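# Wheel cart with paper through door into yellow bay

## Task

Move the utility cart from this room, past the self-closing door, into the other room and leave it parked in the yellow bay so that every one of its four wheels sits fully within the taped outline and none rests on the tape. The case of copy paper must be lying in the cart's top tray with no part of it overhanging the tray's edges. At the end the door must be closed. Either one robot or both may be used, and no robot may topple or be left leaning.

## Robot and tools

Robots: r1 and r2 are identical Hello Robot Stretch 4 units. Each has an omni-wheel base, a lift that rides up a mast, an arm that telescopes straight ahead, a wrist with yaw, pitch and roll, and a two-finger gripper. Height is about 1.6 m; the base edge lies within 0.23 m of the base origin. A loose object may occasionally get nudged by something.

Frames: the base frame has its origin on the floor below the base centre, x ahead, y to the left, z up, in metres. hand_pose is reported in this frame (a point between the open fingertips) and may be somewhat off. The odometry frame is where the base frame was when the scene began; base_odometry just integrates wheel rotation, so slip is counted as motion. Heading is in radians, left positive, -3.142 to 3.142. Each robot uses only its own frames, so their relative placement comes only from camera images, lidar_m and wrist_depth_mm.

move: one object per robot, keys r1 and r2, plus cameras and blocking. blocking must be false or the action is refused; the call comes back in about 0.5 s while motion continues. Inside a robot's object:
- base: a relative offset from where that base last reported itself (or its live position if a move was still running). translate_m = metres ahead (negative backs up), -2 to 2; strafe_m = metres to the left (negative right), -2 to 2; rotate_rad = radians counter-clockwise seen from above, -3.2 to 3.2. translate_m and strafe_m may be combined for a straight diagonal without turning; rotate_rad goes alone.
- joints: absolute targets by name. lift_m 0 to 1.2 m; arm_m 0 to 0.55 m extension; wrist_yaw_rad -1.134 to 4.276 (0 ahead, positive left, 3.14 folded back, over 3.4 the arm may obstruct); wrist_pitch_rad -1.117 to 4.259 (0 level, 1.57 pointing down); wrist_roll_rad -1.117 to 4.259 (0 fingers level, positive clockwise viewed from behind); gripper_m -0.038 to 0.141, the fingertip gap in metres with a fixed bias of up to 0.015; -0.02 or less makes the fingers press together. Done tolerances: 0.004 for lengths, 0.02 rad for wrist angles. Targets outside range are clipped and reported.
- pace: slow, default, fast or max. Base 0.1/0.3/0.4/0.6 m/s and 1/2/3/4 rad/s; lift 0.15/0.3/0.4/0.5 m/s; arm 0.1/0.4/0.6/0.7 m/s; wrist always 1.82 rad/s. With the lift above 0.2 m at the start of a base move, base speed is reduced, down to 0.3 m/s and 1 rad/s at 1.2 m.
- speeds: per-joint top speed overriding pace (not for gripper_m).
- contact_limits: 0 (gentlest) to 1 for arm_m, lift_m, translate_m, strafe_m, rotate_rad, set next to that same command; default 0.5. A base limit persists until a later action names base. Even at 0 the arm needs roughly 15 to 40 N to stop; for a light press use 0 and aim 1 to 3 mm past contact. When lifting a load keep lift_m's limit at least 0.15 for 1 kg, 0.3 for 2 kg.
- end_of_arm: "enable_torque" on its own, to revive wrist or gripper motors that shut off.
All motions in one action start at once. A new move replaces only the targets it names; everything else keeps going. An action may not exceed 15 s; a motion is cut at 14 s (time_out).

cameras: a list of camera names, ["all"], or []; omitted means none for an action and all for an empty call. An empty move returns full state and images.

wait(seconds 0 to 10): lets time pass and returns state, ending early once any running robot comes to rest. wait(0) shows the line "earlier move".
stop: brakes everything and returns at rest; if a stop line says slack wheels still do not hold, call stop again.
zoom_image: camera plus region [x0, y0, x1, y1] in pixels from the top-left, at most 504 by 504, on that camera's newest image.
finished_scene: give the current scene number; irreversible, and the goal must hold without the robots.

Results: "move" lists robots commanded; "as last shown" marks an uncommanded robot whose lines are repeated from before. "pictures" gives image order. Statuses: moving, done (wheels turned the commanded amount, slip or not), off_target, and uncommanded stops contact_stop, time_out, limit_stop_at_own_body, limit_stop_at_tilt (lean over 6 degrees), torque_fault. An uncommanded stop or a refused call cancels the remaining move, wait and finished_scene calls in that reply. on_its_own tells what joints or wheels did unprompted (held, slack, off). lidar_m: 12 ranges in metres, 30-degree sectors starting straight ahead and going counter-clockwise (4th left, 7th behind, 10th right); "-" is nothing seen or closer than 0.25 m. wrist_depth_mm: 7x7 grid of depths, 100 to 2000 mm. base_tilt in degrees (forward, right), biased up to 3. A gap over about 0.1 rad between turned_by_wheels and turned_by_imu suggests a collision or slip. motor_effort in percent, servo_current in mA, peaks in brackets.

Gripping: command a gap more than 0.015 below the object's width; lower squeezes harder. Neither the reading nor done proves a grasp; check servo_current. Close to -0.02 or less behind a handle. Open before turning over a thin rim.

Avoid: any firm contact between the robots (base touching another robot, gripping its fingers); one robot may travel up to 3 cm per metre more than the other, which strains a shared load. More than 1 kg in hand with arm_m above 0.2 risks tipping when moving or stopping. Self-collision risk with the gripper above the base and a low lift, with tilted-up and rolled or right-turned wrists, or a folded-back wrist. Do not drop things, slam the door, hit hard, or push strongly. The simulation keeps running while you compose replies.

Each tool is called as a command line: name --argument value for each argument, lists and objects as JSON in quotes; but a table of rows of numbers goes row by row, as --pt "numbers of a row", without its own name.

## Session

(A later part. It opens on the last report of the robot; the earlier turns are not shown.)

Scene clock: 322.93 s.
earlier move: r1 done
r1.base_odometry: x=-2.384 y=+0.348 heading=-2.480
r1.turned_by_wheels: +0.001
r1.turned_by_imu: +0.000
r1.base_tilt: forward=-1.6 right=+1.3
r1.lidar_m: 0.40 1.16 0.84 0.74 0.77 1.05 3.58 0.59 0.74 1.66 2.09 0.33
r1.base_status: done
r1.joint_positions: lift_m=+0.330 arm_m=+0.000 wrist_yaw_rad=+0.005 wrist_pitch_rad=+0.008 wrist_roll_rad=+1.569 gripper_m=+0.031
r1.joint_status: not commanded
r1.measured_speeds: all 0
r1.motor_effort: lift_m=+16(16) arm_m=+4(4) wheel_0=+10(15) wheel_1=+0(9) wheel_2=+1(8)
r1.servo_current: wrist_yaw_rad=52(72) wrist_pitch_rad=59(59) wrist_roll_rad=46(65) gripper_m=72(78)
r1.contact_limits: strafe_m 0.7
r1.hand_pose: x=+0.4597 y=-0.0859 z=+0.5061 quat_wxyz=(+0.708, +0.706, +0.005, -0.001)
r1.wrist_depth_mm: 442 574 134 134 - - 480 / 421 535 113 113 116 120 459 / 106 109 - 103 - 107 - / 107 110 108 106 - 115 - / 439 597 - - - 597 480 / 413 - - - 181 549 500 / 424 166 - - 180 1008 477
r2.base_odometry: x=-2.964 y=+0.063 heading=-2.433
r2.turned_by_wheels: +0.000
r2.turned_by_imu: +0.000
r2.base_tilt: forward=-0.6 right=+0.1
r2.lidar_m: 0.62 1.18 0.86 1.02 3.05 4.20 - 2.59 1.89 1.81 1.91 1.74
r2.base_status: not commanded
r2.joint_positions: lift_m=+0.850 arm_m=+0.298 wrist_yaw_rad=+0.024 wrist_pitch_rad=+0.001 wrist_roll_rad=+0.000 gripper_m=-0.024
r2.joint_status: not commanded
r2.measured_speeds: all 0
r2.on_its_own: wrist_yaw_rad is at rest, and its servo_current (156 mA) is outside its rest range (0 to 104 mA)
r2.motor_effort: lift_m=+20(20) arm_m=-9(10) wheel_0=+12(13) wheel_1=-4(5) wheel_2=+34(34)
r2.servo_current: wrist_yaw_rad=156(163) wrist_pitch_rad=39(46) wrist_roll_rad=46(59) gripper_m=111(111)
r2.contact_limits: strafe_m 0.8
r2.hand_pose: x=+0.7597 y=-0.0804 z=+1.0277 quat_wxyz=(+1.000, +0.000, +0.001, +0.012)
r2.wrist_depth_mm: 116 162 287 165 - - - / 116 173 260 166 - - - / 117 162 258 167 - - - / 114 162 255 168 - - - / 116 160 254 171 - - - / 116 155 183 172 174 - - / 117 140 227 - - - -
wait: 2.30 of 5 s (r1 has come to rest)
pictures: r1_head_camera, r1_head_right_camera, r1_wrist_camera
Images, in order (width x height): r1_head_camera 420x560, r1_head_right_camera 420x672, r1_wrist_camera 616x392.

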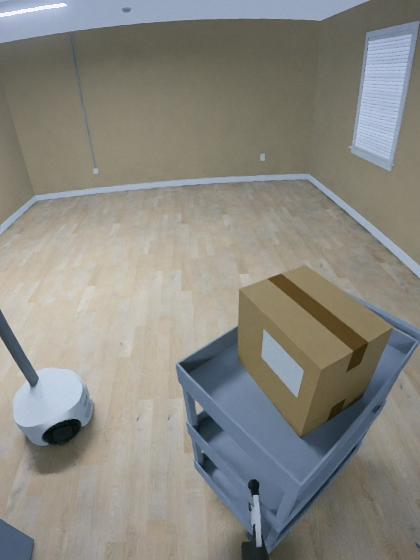

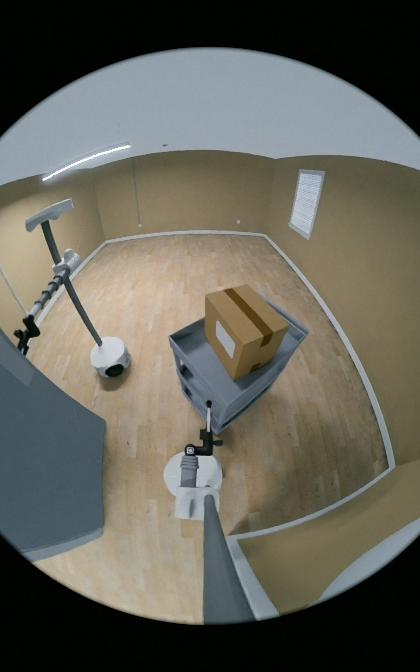

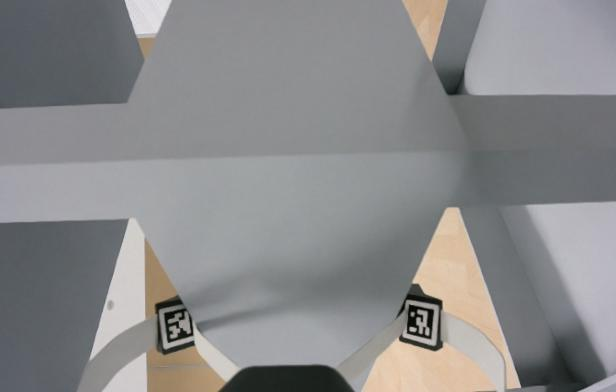

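move --r1 '{"joints":{"gripper_m":0.13}}' --blocking false

wait --seconds 1.5

move --r1 '{"base":{"translate_m":-0.08}}' --blocking false

wait --seconds 1.5

move --r1 '{"base":{"strafe_m":0.14}}' --blocking false

wait --seconds 2 --cameras '["r1_head_camera","r1_wrist_camera"]'

Scene clock: 340.23 s.
move: r1 moving
r1.base_odometry: x=-2.384 y=+0.348 heading=-2.480
r1.turned_by_wheels: +0.000
r1.turned_by_imu: +0.000
r1.base_tilt: forward=-1.6 right=+1.3
r1.lidar_m: 0.39 1.15 0.86 0.75 0.77 1.04 3.52 0.59 0.75 1.64 2.09 0.35
r1.base_status: not commanded
r1.joint_positions: lift_m=+0.330 arm_m=+0.000 wrist_yaw_rad=+0.005 wrist_pitch_rad=+0.008 wrist_roll_rad=+1.569 gripper_m=+0.050
r1.joint_status: gripper_m moving
r1.measured_speeds: all 0
r1.motor_effort: lift_m=+16(16) arm_m=+4(4) wheel_0=+10(11) wheel_1=+0(1) wheel_2=+0(1)
r1.servo_current: wrist_yaw_rad=65(65) wrist_pitch_rad=52(59) wrist_roll_rad=39(59) gripper_m=59(59)
r1.contact_limits: strafe_m 0.7
r1.hand_pose: x=+0.4597 y=-0.0859 z=+0.5061 quat_wxyz=(+0.708, +0.706, +0.005, -0.001)
r1.wrist_depth_mm: 445 615 138 143 - - 484 / 439 530 116 116 116 - 469 / 109 106 - 103 - 110 - / 117 110 107 108 - 117 452 / 439 591 - - - 603 477 / 410 - - - 182 539 504 / 421 163 - - 1397 976 480
r2.base_odometry: x=-2.964 y=+0.063 heading=-2.433
r2.turned_by_wheels: +0.000
r2.turned_by_imu: +0.000
r2.base_tilt: forward=-0.6 right=+0.0
r2.lidar_m: 0.63 1.16 0.85 0.99 3.06 4.19 - 2.59 1.90 1.82 1.93 1.73
r2.base_status: not commanded
r2.joint_positions: lift_m=+0.850 arm_m=+0.298 wrist_yaw_rad=+0.024 wrist_pitch_rad=+0.001 wrist_roll_rad=+0.000 gripper_m=-0.024
r2.joint_status: not commanded
r2.measured_speeds: all 0
r2.motor_effort: lift_m=+20(20) arm_m=-10(10) wheel_0=+12(12) wheel_1=-4(4) wheel_2=+34(34)
r2.servo_current: wrist_yaw_rad=163(163) wrist_pitch_rad=39(46) wrist_roll_rad=52(59) gripper_m=104(111)
r2.contact_limits: strafe_m 0.8
r2.hand_pose: x=+0.7597 y=-0.0804 z=+1.0277 quat_wxyz=(+1.000, +0.000, +0.001, +0.012)
r2.wrist_depth_mm: 116 162 289 164 - - - / 116 173 259 166 - - - / 117 162 259 167 - - - / 114 162 256 169 - - - / 116 160 253 171 - - - / 116 155 184 172 174 - - / 117 140 228 - - - -
pictures: none

Scene clock: 341.63 s.
earlier move: r1 done
r1.base_odometry: x=-2.384 y=+0.348 heading=-2.480
r1.turned_by_wheels: +0.000
r1.turned_by_imu: +0.000
r1.base_tilt: forward=-1.6 right=+1.2
r1.lidar_m: 0.38 1.17 0.85 0.75 0.76 1.03 3.55 0.58 0.74 1.62 2.09 0.35
r1.base_status: not commanded
r1.joint_positions: lift_m=+0.330 arm_m=+0.000 wrist_yaw_rad=+0.005 wrist_pitch_rad=+0.007 wrist_roll_rad=+1.569 gripper_m=+0.130
r1.joint_status: all done
r1.measured_speeds: all 0
r1.motor_effort: lift_m=+16(16) arm_m=+4(4) wheel_0=+6(11) wheel_1=+0(1) wheel_2=-1(1)
r1.servo_current: wrist_yaw_rad=46(91) wrist_pitch_rad=52(59) wrist_roll_rad=46(59) gripper_m=39(104)
r1.contact_limits: strafe_m 0.7
r1.hand_pose: x=+0.4597 y=-0.0861 z=+0.5063 quat_wxyz=(+0.708, +0.707, +0.004, -0.001)
r1.wrist_depth_mm: 436 654 146 145 - - 484 / 439 554 122 122 122 - 473 / 115 109 106 106 106 114 - / 119 113 111 111 - 121 462 / 427 585 - - - 585 480 / 404 204 - - 186 210 504 / 418 - - 139 1618 1042 480
r2.base_odometry: x=-2.964 y=+0.063 heading=-2.433
r2.turned_by_wheels: +0.000
r2.turned_by_imu: +0.000
r2.base_tilt: forward=-0.6 right=+0.1
r2.lidar_m: 0.64 1.14 0.87 1.01 3.04 4.23 - 2.58 1.89 1.80 1.90 1.73
r2.base_status: not commanded
r2.joint_positions: lift_m=+0.850 arm_m=+0.298 wrist_yaw_rad=+0.024 wrist_pitch_rad=+0.001 wrist_roll_rad=+0.000 gripper_m=-0.024
r2.joint_status: not commanded
r2.measured_speeds: all 0
r2.on_its_own: wrist_yaw_rad is at rest, and its servo_current (137 mA) is outside its rest range (0 to 104 mA)
r2.motor_effort: lift_m=+20(20) arm_m=-9(10) wheel_0=+12(12) wheel_1=-4(4) wheel_2=+34(34)
r2.servo_current: wrist_yaw_rad=137(163) wrist_pitch_rad=46(52) wrist_roll_rad=39(59) gripper_m=111(111)
r2.contact_limits: strafe_m 0.8
r2.hand_pose: x=+0.7597 y=-0.0804 z=+1.0277 quat_wxyz=(+1.000, +0.000, +0.001, +0.012)
r2.wrist_depth_mm: 116 162 289 165 - - - / 116 173 262 166 - - - / 117 162 259 167 - - - / 114 162 257 169 - - - / 116 160 255 171 - - - / 116 155 183 172 174 - - / 116 140 227 - - - -
wait: 1.40 of 1.5 s (r1 has come to rest)
pictures: none

Scene clock: 342.13 s.
move: r1 moving
r1.base_odometry: x=-2.360 y=+0.367 heading=-2.480
r1.turned_by_wheels: +0.000
r1.turned_by_imu: +0.000
r1.base_tilt: forward=-1.6 right=+1.3
r1.lidar_m: 0.43 1.17 0.84 0.75 0.77 1.07 3.52 0.57 0.72 1.55 2.08 0.37
r1.base_status: translate_m moving
r1.joint_positions: lift_m=+0.330 arm_m=+0.000 wrist_yaw_rad=+0.003 wrist_pitch_rad=+0.007 wrist_roll_rad=+1.569 gripper_m=+0.130
r1.joint_status: not commanded
r1.measured_speeds: translate_m=-0.122 strafe_m=-0.001 rotate_rad=-0.003 lift_m=+0.000 arm_m=+0.000 wrist_yaw_rad=+0.000 wrist_pitch_rad=+0.000 wrist_roll_rad=+0.000
r1.motor_effort: lift_m=+16(16) arm_m=+4(4) wheel_0=-5(8) wheel_1=-5(6) wheel_2=+9(9)
r1.servo_current: wrist_yaw_rad=46(65) wrist_pitch_rad=46(52) wrist_roll_rad=46(65) gripper_m=39(46)
r1.hand_pose: x=+0.4595 y=-0.0866 z=+0.5064 quat_wxyz=(+0.708, +0.707, +0.004, -0.001)
r1.wrist_depth_mm: 436 654 196 189 - 699 484 / 436 597 158 158 - - 477 / 147 146 141 137 141 146 - / 142 143 - - - 151 459 / 427 621 - - - 640 477 / 404 211 176 - 188 202 484 / 415 - - 141 1661 1060 508
r2.base_odometry: x=-2.964 y=+0.063 heading=-2.433
r2.turned_by_wheels: +0.000
r2.turned_by_imu: +0.000
r2.base_tilt: forward=-0.5 right=+0.0
r2.lidar_m: 0.66 1.18 0.87 1.02 3.07 4.22 - 2.58 1.89 1.81 1.93 1.73
r2.base_status: not commanded
r2.joint_positions: lift_m=+0.850 arm_m=+0.298 wrist_yaw_rad=+0.024 wrist_pitch_rad=+0.001 wrist_roll_rad=+0.000 gripper_m=-0.024
r2.joint_status: not commanded
r2.measured_speeds: all 0
r2.motor_effort: lift_m=+20(20) arm_m=-9(9) wheel_0=+11(12) wheel_1=-4(4) wheel_2=+34(34)
r2.servo_current: wrist_yaw_rad=156(156) wrist_pitch_rad=33(46) wrist_roll_rad=52(52) gripper_m=111(111)
r2.contact_limits: strafe_m 0.8
r2.hand_pose: x=+0.7597 y=-0.0804 z=+1.0277 quat_wxyz=(+1.000, +0.000, +0.001, +0.012)
r2.wrist_depth_mm: 116 162 289 165 - - - / 117 173 258 166 - - - / 117 162 258 166 - - - / 114 162 256 169 - - - / 116 160 254 170 - - - / 116 155 184 172 174 - - / 117 140 227 - - - -
pictures: none

Scene clock: 343.07 s.
earlier move: r1 done
r1.base_odometry: x=-2.321 y=+0.397 heading=-2.480
r1.turned_by_wheels: +0.000
r1.turned_by_imu: +0.000
r1.base_tilt: forward=-1.6 right=+1.3
r1.lidar_m: 0.42 1.21 0.85 0.75 0.77 3.67 3.47 0.52 0.61 1.40 2.09 0.42
r1.base_status: done
r1.joint_positions: lift_m=+0.330 arm_m=+0.000 wrist_yaw_rad=+0.003 wrist_pitch_rad=+0.007 wrist_roll_rad=+1.569 gripper_m=+0.130
r1.joint_status: not commanded
r1.measured_speeds: all 0
r1.motor_effort: lift_m=+16(16) arm_m=+4(4) wheel_0=-2(8) wheel_1=+0(6) wheel_2=-1(9)
r1.servo_current: wrist_yaw_rad=39(65) wrist_pitch_rad=52(59) wrist_roll_rad=52(65) gripper_m=46(46)
r1.hand_pose: x=+0.4595 y=-0.0867 z=+0.5064 quat_wxyz=(+0.708, +0.707, +0.003, -0.002)
r1.wrist_depth_mm: 439 603 - 272 1661 - 488 / 436 597 - 229 1499 - 477 / 394 554 202 198 200 201 206 / 191 195 196 - 202 200 208 / 427 627 - - 1576 676 484 / 404 212 185 - 211 199 488 / 418 - - 141 1808 564 455
r2.base_odometry: x=-2.964 y=+0.063 heading=-2.433
r2.turned_by_wheels: +0.000
r2.turned_by_imu: +0.000
r2.base_tilt: forward=-0.5 right=+0.0
r2.lidar_m: 0.62 1.20 0.90 1.02 3.06 4.22 - 2.62 1.89 1.82 1.91 1.72
r2.base_status: not commanded
r2.joint_positions: lift_m=+0.850 arm_m=+0.298 wrist_yaw_rad=+0.024 wrist_pitch_rad=+0.001 wrist_roll_rad=+0.000 gripper_m=-0.024
r2.joint_status: not commanded
r2.measured_speeds: all 0
r2.on_its_own: wrist_yaw_rad is at rest, and its servo_current (150 mA) is outside its rest range (0 to 104 mA)
r2.motor_effort: lift_m=+20(20) arm_m=-9(9) wheel_0=+12(13) wheel_1=-4(4) wheel_2=+34(34)
r2.servo_current: wrist_yaw_rad=150(156) wrist_pitch_rad=39(52) wrist_roll_rad=52(65) gripper_m=104(111)
r2.contact_limits: strafe_m 0.8
r2.hand_pose: x=+0.7597 y=-0.0804 z=+1.0277 quat_wxyz=(+1.000, +0.000, +0.001, +0.012)
r2.wrist_depth_mm: 116 161 289 165 - - - / 116 173 259 166 - - - / 117 162 258 167 - - - / 114 162 256 169 - - - / 116 160 254 171 - - - / 116 155 184 172 174 - - / 117 140 227 - - - -
wait: 0.93 of 1.5 s (r1 has come to rest)
pictures: none

Scene clock: 343.57 s.
move: r1 moving
r1.base_odometry: x=-2.299 y=+0.368 heading=-2.480
r1.turned_by_wheels: +0.000
r1.turned_by_imu: +0.000
r1.base_tilt: forward=-1.6 right=+1.3
r1.lidar_m: 0.50 1.18 0.79 0.71 0.73 0.99 3.47 0.54 0.65 1.45 2.12 0.42
r1.base_status: strafe_m moving
r1.joint_positions: lift_m=+0.330 arm_m=+0.000 wrist_yaw_rad=+0.003 wrist_pitch_rad=+0.007 wrist_roll_rad=+1.569 gripper_m=+0.130
r1.joint_status: not commanded
r1.measured_speeds: translate_m=+0.000 strafe_m=+0.141 rotate_rad=-0.002 lift_m=+0.000 arm_m=+0.000 wrist_yaw_rad=+0.000 wrist_pitch_rad=+0.000 wrist_roll_rad=+0.000
r1.motor_effort: lift_m=+16(16) arm_m=+4(4) wheel_0=-8(11) wheel_1=+7(9) wheel_2=+1(1)
r1.servo_current: wrist_yaw_rad=39(59) wrist_pitch_rad=52(59) wrist_roll_rad=33(59) gripper_m=46(46)
r1.hand_pose: x=+0.4595 y=-0.0867 z=+0.5064 quat_wxyz=(+0.708, +0.707, +0.003, -0.002)
r1.wrist_depth_mm: 436 609 - 235 1464 741 488 / 392 202 200 196 199 200 445 / 193 196 198 - 205 201 210 / 430 597 - - 1576 - 477 / 427 627 - - 1576 668 480 / 404 210 - - 209 200 430 / 442 535 - 140 - 976 530
r2.base_odometry: x=-2.964 y=+0.063 heading=-2.433
r2.turned_by_wheels: +0.000
r2.turned_by_imu: +0.000
r2.base_tilt: forward=-0.6 right=+0.1
r2.lidar_m: 0.63 1.20 0.88 0.99 3.08 4.21 - 2.56 1.89 1.82 1.92 1.73
r2.base_status: not commanded
r2.joint_positions: lift_m=+0.850 arm_m=+0.298 wrist_yaw_rad=+0.024 wrist_pitch_rad=+0.001 wrist_roll_rad=+0.000 gripper_m=-0.024
r2.joint_status: not commanded
r2.measured_speeds: all 0
r2.motor_effort: lift_m=+20(20) arm_m=-9(9) wheel_0=+12(12) wheel_1=-4(5) wheel_2=+34(34)
r2.servo_current: wrist_yaw_rad=150(156) wrist_pitch_rad=39(46) wrist_roll_rad=46(52) gripper_m=104(111)
r2.contact_limits: strafe_m 0.8
r2.hand_pose: x=+0.7597 y=-0.0804 z=+1.0277 quat_wxyz=(+1.000, +0.000, +0.001, +0.012)
r2.wrist_depth_mm: 116 162 289 165 - - - / 116 173 259 166 - - - / 117 162 258 167 - - - / 115 162 256 168 - - - / 116 160 253 171 - - - / 116 156 183 172 174 - - / 116 140 228 - - - -
pictures: none

Scene clock: 344.77 s.
earlier move: r1 done
r1.base_odometry: x=-2.235 y=+0.287 heading=-2.480
r1.turned_by_wheels: +0.000
r1.turned_by_imu: +0.000
r1.base_tilt: forward=-1.6 right=+1.3
r1.lidar_m: 0.56 1.07 0.68 0.61 0.64 0.81 3.48 0.61 0.67 1.49 2.23 0.48
r1.base_status: done
r1.joint_positions: lift_m=+0.330 arm_m=+0.000 wrist_yaw_rad=+0.003 wrist_pitch_rad=+0.007 wrist_roll_rad=+1.569 gripper_m=+0.130
r1.joint_status: not commanded
r1.measured_speeds: all 0
r1.motor_effort: lift_m=+16(16) arm_m=+4(4) wheel_0=-2(11) wheel_1=-1(9) wheel_2=+0(1)
r1.servo_current: wrist_yaw_rad=59(65) wrist_pitch_rad=59(59) wrist_roll_rad=52(72) gripper_m=46(46)
r1.hand_pose: x=+0.4595 y=-0.0867 z=+0.5064 quat_wxyz=(+0.708, +0.707, +0.003, -0.002)
r1.wrist_depth_mm: 439 603 - - 878 - 484 / 433 603 - - 1661 - 480 / 433 640 - - 1708 - 477 / 430 640 - - 1708 668 459 / 430 - - - - 597 459 / - 205 185 - 211 199 699 / - - - 149 1576 1042 732
r2.base_odometry: x=-2.964 y=+0.063 heading=-2.433
r2.turned_by_wheels: +0.000
r2.turned_by_imu: +0.000
r2.base_tilt: forward=-0.6 right=+0.0
r2.lidar_m: 0.62 1.14 0.88 1.01 3.05 4.21 - 2.59 1.90 1.82 1.91 1.74
r2.base_status: not commanded
r2.joint_positions: lift_m=+0.850 arm_m=+0.298 wrist_yaw_rad=+0.024 wrist_pitch_rad=+0.001 wrist_roll_rad=+0.000 gripper_m=-0.024
r2.joint_status: not commanded
r2.measured_speeds: all 0
r2.on_its_own: wrist_yaw_rad is at rest, and its servo_current (150 mA) is outside its rest range (0 to 104 mA)
r2.motor_effort: lift_m=+20(20) arm_m=-9(9) wheel_0=+12(13) wheel_1=-4(5) wheel_2=+34(34)
r2.servo_current: wrist_yaw_rad=150(169) wrist_pitch_rad=46(46) wrist_roll_rad=52(59) gripper_m=98(111)
r2.contact_limits: strafe_m 0.8
r2.hand_pose: x=+0.7597 y=-0.0804 z=+1.0277 quat_wxyz=(+1.000, +0.000, +0.001, +0.012)
r2.wrist_depth_mm: 116 162 289 166 - - - / 116 173 260 167 - - - / 117 162 258 167 - - - / 114 162 255 169 - - - / 116 160 254 170 - - - / 116 156 183 172 173 - - / 117 140 227 - - - -
wait: 1.20 of 2 s (r1 has come to rest)
Images, in order (width x height): r1_head_camera 420x560, r1_wrist_camera 616x392.

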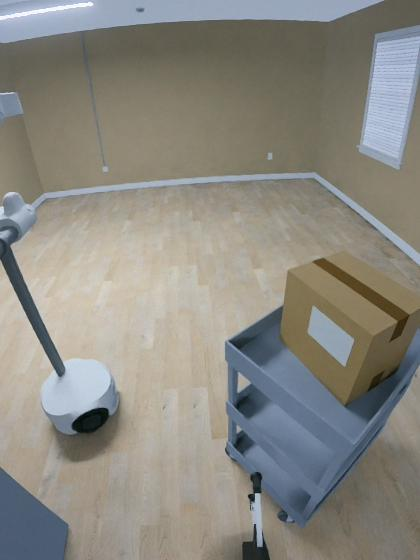

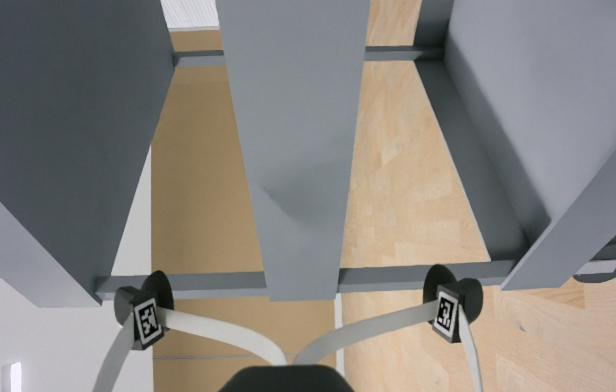

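move --r1 '{"base":{"translate_m":0.15},"pace":"slow","contact_limits":{"translate_m":0.2}}' --blocking false

wait --seconds 4 --cameras '["r1_head_camera","r1_wrist_camera"]'

Scene clock: 375.70 s.
move: r1 moving
r1.base_odometry: x=-2.245 y=+0.279 heading=-2.480
r1.turned_by_wheels: +0.000
r1.turned_by_imu: +0.000
r1.base_tilt: forward=-1.6 right=+1.3
r1.lidar_m: 0.57 1.09 0.66 0.59 0.62 0.82 3.47 0.61 0.67 1.52 2.22 0.48
r1.base_status: translate_m moving
r1.joint_positions: lift_m=+0.330 arm_m=+0.000 wrist_yaw_rad=+0.003 wrist_pitch_rad=+0.007 wrist_roll_rad=+1.569 gripper_m=+0.130
r1.joint_status: not commanded
r1.measured_speeds: translate_m=+0.048 strafe_m=+0.000 rotate_rad=+0.000 lift_m=+0.000 arm_m=+0.000 wrist_yaw_rad=+0.000 wrist_pitch_rad=+0.000 wrist_roll_rad=+0.000
r1.motor_effort: lift_m=+16(16) arm_m=+4(4) wheel_0=+4(7) wheel_1=+3(6) wheel_2=-7(7)
r1.servo_current: wrist_yaw_rad=46(59) wrist_pitch_rad=52(59) wrist_roll_rad=46(59) gripper_m=39(46)
r1.contact_limits: translate_m 0.2
r1.hand_pose: x=+0.4595 y=-0.0867 z=+0.5064 quat_wxyz=(+0.708, +0.707, +0.003, -0.002)
r1.wrist_depth_mm: 436 597 - - 866 - 484 / 439 609 - - 1708 - 473 / 436 634 - - 1708 - 477 / 430 647 - - 1808 661 480 / 430 - - - - 1060 449 / 504 205 185 - 211 200 732 / - - - 149 1618 1060 732
r2.base_odometry: x=-2.964 y=+0.063 heading=-2.433
r2.turned_by_wheels: +0.000
r2.turned_by_imu: +0.000
r2.base_tilt: forward=-0.6 right=+0.0
r2.lidar_m: 0.65 1.12 0.87 1.04 3.05 4.21 - 2.58 1.90 1.82 1.90 1.72
r2.base_status: not commanded
r2.joint_positions: lift_m=+0.850 arm_m=+0.298 wrist_yaw_rad=+0.024 wrist_pitch_rad=+0.001 wrist_roll_rad=+0.000 gripper_m=-0.024
r2.joint_status: not commanded
r2.measured_speeds: all 0
r2.motor_effort: lift_m=+20(20) arm_m=-9(9) wheel_0=+12(13) wheel_1=-4(4) wheel_2=+34(34)
r2.servo_current: wrist_yaw_rad=137(163) wrist_pitch_rad=46(46) wrist_roll_rad=52(52) gripper_m=104(111)
r2.contact_limits: strafe_m 0.8
r2.hand_pose: x=+0.7597 y=-0.0804 z=+1.0277 quat_wxyz=(+1.000, +0.000, +0.001, +0.012)
r2.wrist_depth_mm: 116 162 287 165 - - - / 116 173 260 166 - - - / 117 162 258 167 - - - / 114 162 256 169 - - - / 116 160 255 171 - - - / 116 156 183 172 175 - - / 117 140 228 - - - -
pictures: none

Scene clock: 378.00 s.
earlier move: r1 done
r1.base_odometry: x=-2.354 y=+0.194 heading=-2.480
r1.turned_by_wheels: +0.000
r1.turned_by_imu: +0.000
r1.base_tilt: forward=-1.6 right=+1.3
r1.lidar_m: 0.47 1.00 0.68 0.63 0.63 0.81 3.63 0.73 0.84 1.86 0.39 0.37
r1.base_status: done
r1.joint_positions: lift_m=+0.330 arm_m=+0.000 wrist_yaw_rad=+0.003 wrist_pitch_rad=+0.007 wrist_roll_rad=+1.569 gripper_m=+0.130
r1.joint_status: not commanded
r1.measured_speeds: all 0
r1.motor_effort: lift_m=+16(16) arm_m=+4(4) wheel_0=+3(7) wheel_1=+3(6) wheel_2=-1(7)
r1.servo_current: wrist_yaw_rad=39(72) wrist_pitch_rad=52(59) wrist_roll_rad=59(65) gripper_m=39(52)
r1.contact_limits: translate_m 0.2
r1.hand_pose: x=+0.4595 y=-0.0867 z=+0.5064 quat_wxyz=(+0.708, +0.707, +0.003, -0.002)
r1.wrist_depth_mm: 439 609 - - - - 484 / 436 647 - - - 647 473 / 436 - - - - 1025 480 / 433 - - - 1576 1042 484 / 402 - - - 1576 1042 445 / 402 205 185 - 193 196 741 / - - - 149 1618 1060 732
r2.base_odometry: x=-2.964 y=+0.063 heading=-2.433
r2.turned_by_wheels: +0.000
r2.turned_by_imu: +0.000
r2.base_tilt: forward=-0.6 right=+0.0
r2.lidar_m: 0.65 1.02 0.88 1.00 3.07 4.22 - 2.56 1.89 1.81 1.89 1.72
r2.base_status: not commanded
r2.joint_positions: lift_m=+0.850 arm_m=+0.298 wrist_yaw_rad=+0.024 wrist_pitch_rad=+0.001 wrist_roll_rad=+0.000 gripper_m=-0.024
r2.joint_status: not commanded
r2.measured_speeds: all 0
r2.on_its_own: wrist_yaw_rad is at rest, and its servo_current (150 mA) is outside its rest range (0 to 104 mA)
r2.motor_effort: lift_m=+20(20) arm_m=-9(10) wheel_0=+12(13) wheel_1=-4(4) wheel_2=+34(34)
r2.servo_current: wrist_yaw_rad=150(163) wrist_pitch_rad=33(46) wrist_roll_rad=46(59) gripper_m=104(111)
r2.contact_limits: strafe_m 0.8
r2.hand_pose: x=+0.7597 y=-0.0804 z=+1.0277 quat_wxyz=(+1.000, +0.000, +0.001, +0.012)
r2.wrist_depth_mm: 116 162 287 165 - - - / 116 173 260 166 - - - / 117 162 258 167 - - - / 114 162 256 169 - - - / 116 160 255 171 - - - / 116 155 183 172 174 - - / 117 140 228 - - - -
wait: 2.30 of 4 s (r1 has come to rest)
Images, in order (width x height): r1_head_camera 420x560, r1_wrist_camera 616x392.

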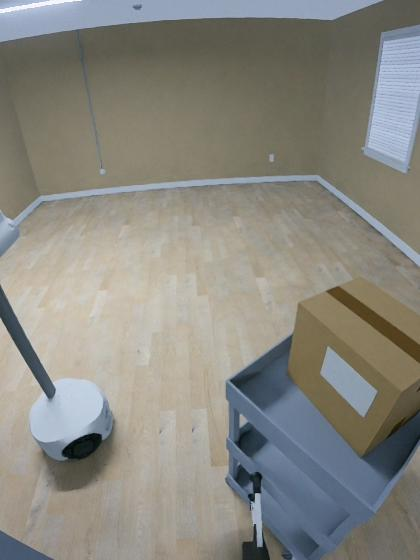

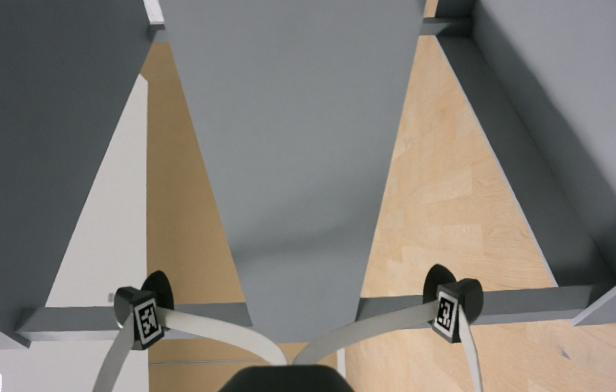

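move --r1 '{"base":{"translate_m":-0.06,"strafe_m":0.25},"pace":"slow","contact_limits":{"strafe_m":0.2}}' --blocking false

wait --seconds 4

move --r1 '{"base":{"rotate_rad":-0.55}}' --blocking false

wait --seconds 2 --cameras '["r1_head_camera","r1_wrist_camera","r1_head_left_camera"]'

Scene clock: 399.03 s.
move: r1 moving
r1.base_odometry: x=-2.344 y=+0.186 heading=-2.480
r1.turned_by_wheels: +0.000
r1.turned_by_imu: +0.000
r1.base_tilt: forward=-1.6 right=+1.3
r1.lidar_m: 0.47 1.01 0.68 0.62 0.64 0.79 3.63 0.73 0.87 1.87 0.38 0.40
r1.base_status: translate_m moving; strafe_m moving
r1.joint_positions: lift_m=+0.330 arm_m=+0.000 wrist_yaw_rad=+0.003 wrist_pitch_rad=+0.007 wrist_roll_rad=+1.569 gripper_m=+0.130
r1.joint_status: not commanded
r1.measured_speeds: translate_m=-0.012 strafe_m=+0.049 rotate_rad=+0.001 lift_m=+0.000 arm_m=+0.000 wrist_yaw_rad=+0.000 wrist_pitch_rad=+0.000 wrist_roll_rad=+0.000
r1.motor_effort: lift_m=+16(16) arm_m=+4(4) wheel_0=-8(8) wheel_1=+6(7) wheel_2=+3(4)
r1.servo_current: wrist_yaw_rad=52(72) wrist_pitch_rad=52(52) wrist_roll_rad=59(59) gripper_m=39(46)
r1.contact_limits: strafe_m 0.2
r1.hand_pose: x=+0.4595 y=-0.0867 z=+0.5064 quat_wxyz=(+0.708, +0.707, +0.003, -0.002)
r1.wrist_depth_mm: 439 597 - - - - 488 / 436 647 - - - 647 473 / 433 - - - - 1025 477 / 410 - - - 1576 1025 473 / 404 - - - 1537 1008 445 / 387 206 185 - 188 196 691 / - - - 149 1661 1060 741
r2.base_odometry: x=-2.964 y=+0.063 heading=-2.433
r2.turned_by_wheels: +0.000
r2.turned_by_imu: +0.000
r2.base_tilt: forward=-0.6 right=+0.0
r2.lidar_m: 0.62 1.02 0.85 1.00 3.08 4.19 - 2.59 1.91 1.81 1.93 1.74
r2.base_status: not commanded
r2.joint_positions: lift_m=+0.850 arm_m=+0.298 wrist_yaw_rad=+0.024 wrist_pitch_rad=+0.001 wrist_roll_rad=+0.000 gripper_m=-0.024
r2.joint_status: not commanded
r2.measured_speeds: all 0
r2.motor_effort: lift_m=+20(20) arm_m=-9(9) wheel_0=+12(12) wheel_1=-4(4) wheel_2=+34(34)
r2.servo_current: wrist_yaw_rad=150(156) wrist_pitch_rad=39(46) wrist_roll_rad=39(65) gripper_m=98(104)
r2.contact_limits: strafe_m 0.8
r2.hand_pose: x=+0.7597 y=-0.0804 z=+1.0277 quat_wxyz=(+1.000, +0.000, +0.001, +0.012)
r2.wrist_depth_mm: 116 162 289 165 - - - / 116 173 259 166 - - - / 117 162 259 167 - - - / 114 162 256 169 - - - / 116 160 254 170 - - - / 116 155 185 172 174 - - / 116 140 228 - - - -
pictures: none

Scene clock: 402.33 s.
earlier move: r1 done
r1.base_odometry: x=-2.153 y=+0.034 heading=-2.480
r1.turned_by_wheels: +0.000
r1.turned_by_imu: +0.001
r1.base_tilt: forward=-1.6 right=+1.3
r1.lidar_m: 5.16 0.68 0.44 0.38 0.38 0.48 3.62 0.91 0.86 1.77 0.59 0.60
r1.base_status: done
r1.joint_positions: lift_m=+0.330 arm_m=+0.000 wrist_yaw_rad=+0.003 wrist_pitch_rad=+0.007 wrist_roll_rad=+1.569 gripper_m=+0.130
r1.joint_status: not commanded
r1.measured_speeds: all 0
r1.motor_effort: lift_m=+16(16) arm_m=+4(4) wheel_0=-4(9) wheel_1=+3(7) wheel_2=+2(5)
r1.servo_current: wrist_yaw_rad=39(72) wrist_pitch_rad=52(65) wrist_roll_rad=39(65) gripper_m=39(52)
r1.contact_limits: strafe_m 0.2
r1.hand_pose: x=+0.4595 y=-0.0867 z=+0.5064 quat_wxyz=(+0.708, +0.707, +0.003, -0.002)
r1.wrist_depth_mm: 436 - - - 1808 991 484 / 415 - - - 1921 1008 427 / - - - - 1983 1042 723 / - - - - - 1025 732 / - - - - - 1042 732 / - 211 - - 1808 200 741 / - - - 149 1661 1060 741
r2.base_odometry: x=-2.964 y=+0.063 heading=-2.433
r2.turned_by_wheels: +0.000
r2.turned_by_imu: +0.000
r2.base_tilt: forward=-0.6 right=+0.0
r2.lidar_m: 0.64 0.81 0.84 1.01 3.05 4.24 - 2.58 1.91 1.82 1.93 1.72
r2.base_status: not commanded
r2.joint_positions: lift_m=+0.850 arm_m=+0.298 wrist_yaw_rad=+0.024 wrist_pitch_rad=+0.001 wrist_roll_rad=+0.000 gripper_m=-0.024
r2.joint_status: not commanded
r2.measured_speeds: all 0
r2.on_its_own: wrist_yaw_rad is at rest, and its servo_current (150 mA) is outside its rest range (0 to 104 mA)
r2.motor_effort: lift_m=+20(20) arm_m=-9(10) wheel_0=+12(13) wheel_1=-4(4) wheel_2=+34(34)
r2.servo_current: wrist_yaw_rad=150(163) wrist_pitch_rad=33(46) wrist_roll_rad=39(65) gripper_m=98(111)
r2.contact_limits: strafe_m 0.8
r2.hand_pose: x=+0.7597 y=-0.0804 z=+1.0277 quat_wxyz=(+1.000, +0.000, +0.001, +0.012)
r2.wrist_depth_mm: 116 162 289 165 - - - / 116 173 259 166 - - - / 117 162 258 167 - - - / 114 162 257 168 - - - / 116 160 254 171 - - - / 117 155 185 172 174 - - / 117 140 227 - - - -
wait: 3.30 of 4 s (r1 has come to rest)
pictures: none

Scene clock: 402.83 s.
move: r1 moving
r1.base_odometry: x=-2.153 y=+0.034 heading=-2.733
r1.turned_by_wheels: -0.253
r1.turned_by_imu: -0.253
r1.base_tilt: forward=-1.6 right=+1.3
r1.lidar_m: 0.64 0.91 0.50 0.38 0.37 0.41 0.67 3.57 0.84 1.11 2.41 0.58
r1.base_status: rotate_rad moving
r1.joint_positions: lift_m=+0.330 arm_m=+0.000 wrist_yaw_rad=+0.003 wrist_pitch_rad=+0.007 wrist_roll_rad=+1.569 gripper_m=+0.130
r1.joint_status: not commanded
r1.measured_speeds: translate_m=+0.001 strafe_m=+0.000 rotate_rad=-0.978 lift_m=+0.000 arm_m=+0.000 wrist_yaw_rad=+0.000 wrist_pitch_rad=+0.000 wrist_roll_rad=+0.000
r1.motor_effort: lift_m=+16(16) arm_m=+4(4) wheel_0=+5(8) wheel_1=+7(8) wheel_2=+7(7)
r1.servo_current: wrist_yaw_rad=59(72) wrist_pitch_rad=52(59) wrist_roll_rad=52(52) gripper_m=39(46)
r1.hand_pose: x=+0.4595 y=-0.0867 z=+0.5064 quat_wxyz=(+0.708, +0.707, +0.003, -0.002)
r1.wrist_depth_mm: 436 603 - - 1863 - 484 / 436 603 - - 1921 - 492 / 433 640 - - 1921 647 413 / 436 - - - 1921 1042 452 / - - - - - 1025 715 / - 211 - - 1808 200 732 / - - - 149 1618 1042 732
r2.base_odometry: x=-2.964 y=+0.063 heading=-2.433
r2.turned_by_wheels: +0.000
r2.turned_by_imu: +0.000
r2.base_tilt: forward=-0.6 right=+0.1
r2.lidar_m: 0.63 0.94 0.87 1.01 3.03 4.23 - 2.58 1.88 1.83 1.91 1.73
r2.base_status: not commanded
r2.joint_positions: lift_m=+0.850 arm_m=+0.298 wrist_yaw_rad=+0.024 wrist_pitch_rad=+0.001 wrist_roll_rad=+0.000 gripper_m=-0.024
r2.joint_status: not commanded
r2.measured_speeds: all 0
r2.motor_effort: lift_m=+20(20) arm_m=-9(9) wheel_0=+12(12) wheel_1=-4(5) wheel_2=+34(34)
r2.servo_current: wrist_yaw_rad=156(156) wrist_pitch_rad=39(46) wrist_roll_rad=52(59) gripper_m=104(104)
r2.contact_limits: strafe_m 0.8
r2.hand_pose: x=+0.7597 y=-0.0804 z=+1.0277 quat_wxyz=(+1.000, +0.000, +0.001, +0.012)
r2.wrist_depth_mm: 116 162 290 165 - - - / 116 173 260 166 - - - / 117 162 258 167 - - - / 114 162 255 168 - - - / 116 159 255 170 - - - / 116 156 185 172 174 - - / 117 140 228 - - - -
pictures: none

Scene clock: 403.67 s.
earlier move: r1 done
r1.base_odometry: x=-2.153 y=+0.034 heading=-3.029
r1.turned_by_wheels: -0.297
r1.turned_by_imu: -0.299
r1.base_tilt: forward=-1.6 right=+1.3
r1.lidar_m: 0.60 5.15 0.71 0.44 0.37 0.38 0.50 3.57 0.95 0.81 1.64 0.59
r1.base_status: done
r1.joint_positions: lift_m=+0.330 arm_m=+0.000 wrist_yaw_rad=+0.002 wrist_pitch_rad=+0.007 wrist_roll_rad=+1.569 gripper_m=+0.130
r1.joint_status: not commanded
r1.measured_speeds: all 0
r1.motor_effort: lift_m=+16(16) arm_m=+4(4) wheel_0=+2(8) wheel_1=+1(8) wheel_2=+2(7)
r1.servo_current: wrist_yaw_rad=39(72) wrist_pitch_rad=52(59) wrist_roll_rad=59(59) gripper_m=33(46)
r1.hand_pose: x=+0.4595 y=-0.0868 z=+0.5064 quat_wxyz=(+0.708, +0.707, +0.003, -0.002)
r1.wrist_depth_mm: - - - - 1576 917 668 / 340 345 - - 917 351 452 / 436 597 - - - - 480 / 433 591 - - 1983 - 389 / 427 585 - - - - 407 / 410 211 - - 1618 196 424 / 427 569 - 140 1661 1060 445
r2.base_odometry: x=-2.964 y=+0.063 heading=-2.433
r2.turned_by_wheels: +0.000
r2.turned_by_imu: +0.000
r2.base_tilt: forward=-0.6 right=+0.0
r2.lidar_m: 0.62 0.93 0.87 1.02 3.06 4.20 - 2.60 1.89 1.81 1.89 1.73
r2.base_status: not commanded
r2.joint_positions: lift_m=+0.850 arm_m=+0.298 wrist_yaw_rad=+0.024 wrist_pitch_rad=+0.001 wrist_roll_rad=+0.000 gripper_m=-0.024
r2.joint_status: not commanded
r2.measured_speeds: all 0
r2.on_its_own: wrist_yaw_rad is at rest, and its servo_current (156 mA) is outside its rest range (0 to 104 mA)
r2.motor_effort: lift_m=+20(20) arm_m=-9(10) wheel_0=+12(12) wheel_1=-4(5) wheel_2=+34(34)
r2.servo_current: wrist_yaw_rad=156(169) wrist_pitch_rad=46(46) wrist_roll_rad=52(59) gripper_m=98(111)
r2.contact_limits: strafe_m 0.8
r2.hand_pose: x=+0.7597 y=-0.0804 z=+1.0277 quat_wxyz=(+1.000, +0.000, +0.001, +0.012)
r2.wrist_depth_mm: 116 161 289 165 - - - / 116 173 260 166 - - - / 117 162 258 167 - - - / 114 161 256 169 - - - / 116 160 255 170 - - - / 116 155 183 172 174 - - / 116 140 228 - - - -
wait: 0.83 of 2 s (r1 has come to rest)
pictures: r1_head_camera, r1_head_left_camera, r1_wrist_camera
Images, in order (width x height): r1_head_camera 420x560, r1_head_left_camera 420x672, r1_wrist_camera 616x392.

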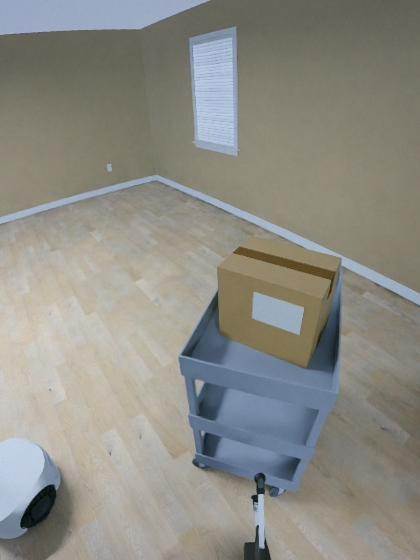

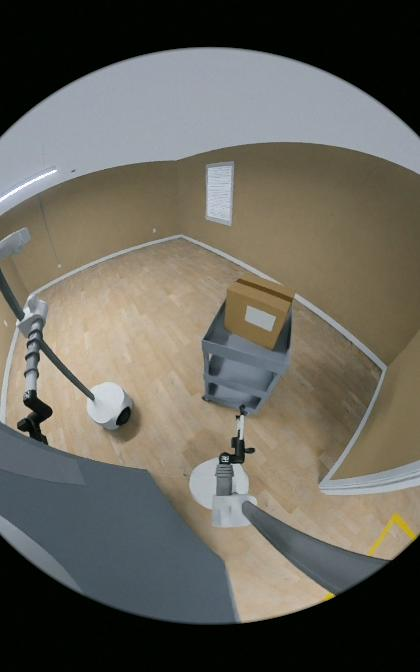

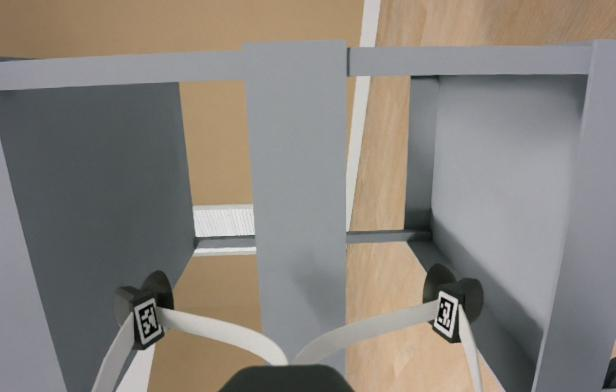

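move --r1 '{"base":{"translate_m":0.19},"pace":"slow","contact_limits":{"translate_m":0.2}}' --blocking false

wait --seconds 4

move --r1 '{"joints":{"gripper_m":0.03}}' --blocking false

wait --seconds 2 --cameras '["r1_wrist_camera"]'

Scene clock: 418.27 s.
move: r1 moving
r1.base_odometry: x=-2.165 y=+0.033 heading=-3.029
r1.turned_by_wheels: +0.001
r1.turned_by_imu: +0.000
r1.base_tilt: forward=-1.6 right=+1.3
r1.lidar_m: 0.60 5.15 0.72 0.44 0.39 0.39 0.50 3.58 0.92 0.85 1.73 0.59
r1.base_status: translate_m moving
r1.joint_positions: lift_m=+0.330 arm_m=+0.000 wrist_yaw_rad=+0.002 wrist_pitch_rad=+0.007 wrist_roll_rad=+1.569 gripper_m=+0.130
r1.joint_status: not commanded
r1.measured_speeds: translate_m=+0.050 strafe_m=+0.000 rotate_rad=+0.001 lift_m=+0.000 arm_m=+0.000 wrist_yaw_rad=+0.000 wrist_pitch_rad=+0.000 wrist_roll_rad=+0.000
r1.motor_effort: lift_m=+16(16) arm_m=+4(4) wheel_0=+6(7) wheel_1=+7(7) wheel_2=-5(5)
r1.servo_current: wrist_yaw_rad=52(72) wrist_pitch_rad=52(52) wrist_roll_rad=46(59) gripper_m=39(46)
r1.contact_limits: translate_m 0.2
r1.hand_pose: x=+0.4595 y=-0.0868 z=+0.5064 quat_wxyz=(+0.708, +0.707, +0.003, -0.002)
r1.wrist_depth_mm: - - - - 1618 931 691 / 392 521 334 - 917 340 473 / 433 597 - - 1921 - 477 / 433 585 - - 1983 - 480 / 427 580 - - - - 394 / 424 211 - - 1618 196 410 / 415 564 - 140 1618 1042 430
r2.base_odometry: x=-2.964 y=+0.063 heading=-2.433
r2.turned_by_wheels: +0.000
r2.turned_by_imu: +0.000
r2.base_tilt: forward=-0.6 right=+0.1
r2.lidar_m: 0.64 0.89 0.87 1.02 3.04 4.21 - 2.60 1.87 1.82 1.91 1.71
r2.base_status: not commanded
r2.joint_positions: lift_m=+0.850 arm_m=+0.298 wrist_yaw_rad=+0.024 wrist_pitch_rad=+0.001 wrist_roll_rad=+0.000 gripper_m=-0.024
r2.joint_status: not commanded
r2.measured_speeds: all 0
r2.motor_effort: lift_m=+20(20) arm_m=-9(9) wheel_0=+12(13) wheel_1=-4(4) wheel_2=+34(34)
r2.servo_current: wrist_yaw_rad=163(163) wrist_pitch_rad=39(46) wrist_roll_rad=52(59) gripper_m=104(111)
r2.contact_limits: strafe_m 0.8
r2.hand_pose: x=+0.7597 y=-0.0804 z=+1.0277 quat_wxyz=(+1.000, +0.000, +0.001, +0.012)
r2.wrist_depth_mm: 116 162 290 165 - - - / 116 174 259 166 - - - / 117 162 258 167 - - - / 114 162 256 169 - - - / 116 160 254 170 - - - / 116 156 184 172 174 - - / 117 140 228 - - - -
pictures: none

Scene clock: 420.97 s.
earlier move: r1 done
r1.base_odometry: x=-2.341 y=+0.013 heading=-3.029
r1.turned_by_wheels: +0.000
r1.turned_by_imu: +0.000
r1.base_tilt: forward=-1.6 right=+1.2
r1.lidar_m: 0.42 5.01 0.83 0.55 0.49 0.51 0.64 3.72 0.91 0.96 2.06 0.40
r1.base_status: done
r1.joint_positions: lift_m=+0.330 arm_m=+0.000 wrist_yaw_rad=+0.002 wrist_pitch_rad=+0.007 wrist_roll_rad=+1.569 gripper_m=+0.130
r1.joint_status: not commanded
r1.measured_speeds: all 0
r1.motor_effort: lift_m=+16(16) arm_m=+4(4) wheel_0=+4(8) wheel_1=+3(7) wheel_2=-3(6)
r1.servo_current: wrist_yaw_rad=59(72) wrist_pitch_rad=46(59) wrist_roll_rad=39(72) gripper_m=39(46)
r1.contact_limits: translate_m 0.2
r1.hand_pose: x=+0.4595 y=-0.0868 z=+0.5064 quat_wxyz=(+0.708, +0.707, +0.003, -0.002)
r1.wrist_depth_mm: 433 - - - - - 488 / 439 597 - - - 741 480 / 436 640 - - - 778 480 / 433 591 - - - - 484 / 427 585 - - - - 480 / 404 211 177 - 188 199 480 / 418 - - 140 1464 1042 480
r2.base_odometry: x=-2.964 y=+0.063 heading=-2.433
r2.turned_by_wheels: +0.000
r2.turned_by_imu: +0.000
r2.base_tilt: forward=-0.6 right=+0.0
r2.lidar_m: 0.67 0.84 0.86 0.99 3.07 4.22 - 2.58 1.90 1.82 1.91 1.72
r2.base_status: not commanded
r2.joint_positions: lift_m=+0.850 arm_m=+0.298 wrist_yaw_rad=+0.024 wrist_pitch_rad=+0.001 wrist_roll_rad=+0.000 gripper_m=-0.024
r2.joint_status: not commanded
r2.measured_speeds: all 0
r2.on_its_own: wrist_yaw_rad is at rest, and its servo_current (150 mA) is outside its rest range (0 to 104 mA)
r2.motor_effort: lift_m=+20(20) arm_m=-9(10) wheel_0=+12(13) wheel_1=-4(5) wheel_2=+34(34)
r2.servo_current: wrist_yaw_rad=150(163) wrist_pitch_rad=39(46) wrist_roll_rad=39(65) gripper_m=104(111)
r2.contact_limits: strafe_m 0.8
r2.hand_pose: x=+0.7597 y=-0.0804 z=+1.0277 quat_wxyz=(+1.000, +0.000, +0.001, +0.012)
r2.wrist_depth_mm: 116 162 289 165 - - - / 116 174 260 166 - - - / 116 162 259 167 - - - / 114 161 257 168 - - - / 116 160 254 171 - - - / 116 155 184 172 174 - - / 116 140 228 - - - -
wait: 2.70 of 4 s (r1 has come to rest)
pictures: none

Scene clock: 421.47 s.
move: r1 moving
r1.base_odometry: x=-2.341 y=+0.013 heading=-3.029
r1.turned_by_wheels: +0.000
r1.turned_by_imu: +0.000
r1.base_tilt: forward=-1.6 right=+1.2
r1.lidar_m: 0.41 4.99 0.85 0.57 0.50 0.50 0.63 3.73 0.90 0.97 2.10 0.42
r1.base_status: not commanded
r1.joint_positions: lift_m=+0.330 arm_m=+0.000 wrist_yaw_rad=+0.002 wrist_pitch_rad=+0.007 wrist_roll_rad=+1.569 gripper_m=+0.117
r1.joint_status: gripper_m moving
r1.measured_speeds: all 0
r1.motor_effort: lift_m=+16(16) arm_m=+4(4) wheel_0=+4(5) wheel_1=+3(3) wheel_2=-3(3)
r1.servo_current: wrist_yaw_rad=39(65) wrist_pitch_rad=46(52) wrist_roll_rad=33(59) gripper_m=98(98)
r1.contact_limits: translate_m 0.2
r1.hand_pose: x=+0.4595 y=-0.0868 z=+0.5064 quat_wxyz=(+0.708, +0.707, +0.003, -0.002)
r1.wrist_depth_mm: 436 - - - - - 488 / 436 609 - - - 759 477 / 436 634 - - - 778 480 / 433 591 - - - - 477 / 427 580 - - - - 484 / 402 500 181 - 190 213 492 / 418 500 - 144 1430 1060 484
r2.base_odometry: x=-2.964 y=+0.063 heading=-2.433
r2.turned_by_wheels: +0.000
r2.turned_by_imu: +0.000
r2.base_tilt: forward=-0.6 right=+0.1
r2.lidar_m: 0.64 0.83 0.85 0.98 3.07 4.20 - 2.60 1.87 1.82 1.90 1.73
r2.base_status: not commanded
r2.joint_positions: lift_m=+0.850 arm_m=+0.298 wrist_yaw_rad=+0.024 wrist_pitch_rad=+0.001 wrist_roll_rad=+0.000 gripper_m=-0.024
r2.joint_status: not commanded
r2.measured_speeds: all 0
r2.motor_effort: lift_m=+20(20) arm_m=-9(10) wheel_0=+12(12) wheel_1=-4(4) wheel_2=+34(34)
r2.servo_current: wrist_yaw_rad=150(163) wrist_pitch_rad=39(39) wrist_roll_rad=52(59) gripper_m=104(104)
r2.contact_limits: strafe_m 0.8
r2.hand_pose: x=+0.7597 y=-0.0804 z=+1.0277 quat_wxyz=(+1.000, +0.000, +0.001, +0.012)
r2.wrist_depth_mm: 116 162 287 165 - - - / 116 173 260 166 - - - / 117 162 258 167 - - - / 114 162 255 168 - - - / 116 160 255 170 - - - / 116 156 184 172 174 - - / 117 140 228 - - - -
pictures: none

Scene clock: 422.87 s.
earlier move: r1 done
r1.base_odometry: x=-2.342 y=+0.013 heading=-3.029
r1.turned_by_wheels: +0.000
r1.turned_by_imu: +0.000
r1.base_tilt: forward=-1.5 right=+1.3
r1.lidar_m: 0.41 0.53 0.83 0.56 0.51 0.51 0.65 3.73 0.91 0.98 2.08 0.41
r1.base_status: not commanded
r1.joint_positions: lift_m=+0.330 arm_m=+0.000 wrist_yaw_rad=+0.002 wrist_pitch_rad=+0.008 wrist_roll_rad=+1.569 gripper_m=+0.031
r1.joint_status: all done
r1.measured_speeds: all 0
r1.motor_effort: lift_m=+16(16) arm_m=-4(4) wheel_0=+1(5) wheel_1=+1(3) wheel_2=+0(3)
r1.servo_current: wrist_yaw_rad=72(72) wrist_pitch_rad=52(65) wrist_roll_rad=26(72) gripper_m=91(182)
r1.contact_limits: translate_m 0.2
r1.hand_pose: x=+0.4595 y=-0.0868 z=+0.5061 quat_wxyz=(+0.708, +0.707, +0.004, -0.002)
r1.wrist_depth_mm: 442 661 - - - - 488 / 449 661 - - - 741 484 / 442 615 - - - - 488 / 442 609 - - - 809 496 / 439 609 - - - - 477 / 436 559 186 - 185 597 477 / 430 152 - - 1397 1025 473
r2.base_odometry: x=-2.964 y=+0.063 heading=-2.433
r2.turned_by_wheels: +0.000
r2.turned_by_imu: +0.000
r2.base_tilt: forward=-0.6 right=+0.0
r2.lidar_m: 0.64 0.84 0.86 1.02 3.07 4.24 - 2.59 1.89 1.82 1.91 1.74
r2.base_status: not commanded
r2.joint_positions: lift_m=+0.850 arm_m=+0.298 wrist_yaw_rad=+0.024 wrist_pitch_rad=+0.001 wrist_roll_rad=+0.000 gripper_m=-0.024
r2.joint_status: not commanded
r2.measured_speeds: all 0
r2.on_its_own: wrist_yaw_rad is at rest, and its servo_current (156 mA) is outside its rest range (0 to 104 mA)
r2.motor_effort: lift_m=+20(20) arm_m=-9(10) wheel_0=+12(13) wheel_1=-4(4) wheel_2=+34(34)
r2.servo_current: wrist_yaw_rad=156(163) wrist_pitch_rad=39(46) wrist_roll_rad=39(59) gripper_m=104(104)
r2.contact_limits: strafe_m 0.8
r2.hand_pose: x=+0.7597 y=-0.0804 z=+1.0277 quat_wxyz=(+1.000, +0.000, +0.001, +0.012)
r2.wrist_depth_mm: 116 162 287 165 - - - / 116 174 259 166 - - - / 117 162 259 167 - - - / 114 162 256 169 - - - / 116 160 253 170 - - - / 116 155 183 172 174 - - / 117 140 227 - - - -
wait: 1.40 of 2 s (r1 has come to rest)
Images, in order (width x height): r1_wrist_camera 616x392.

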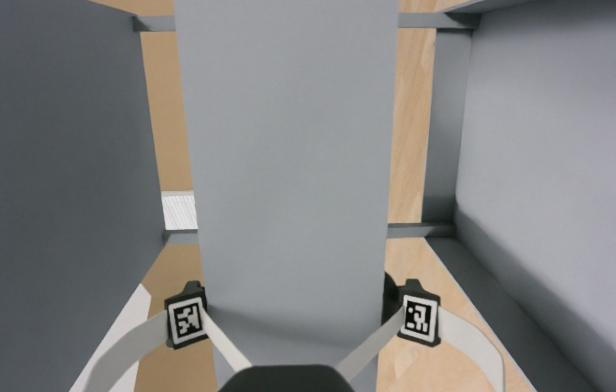

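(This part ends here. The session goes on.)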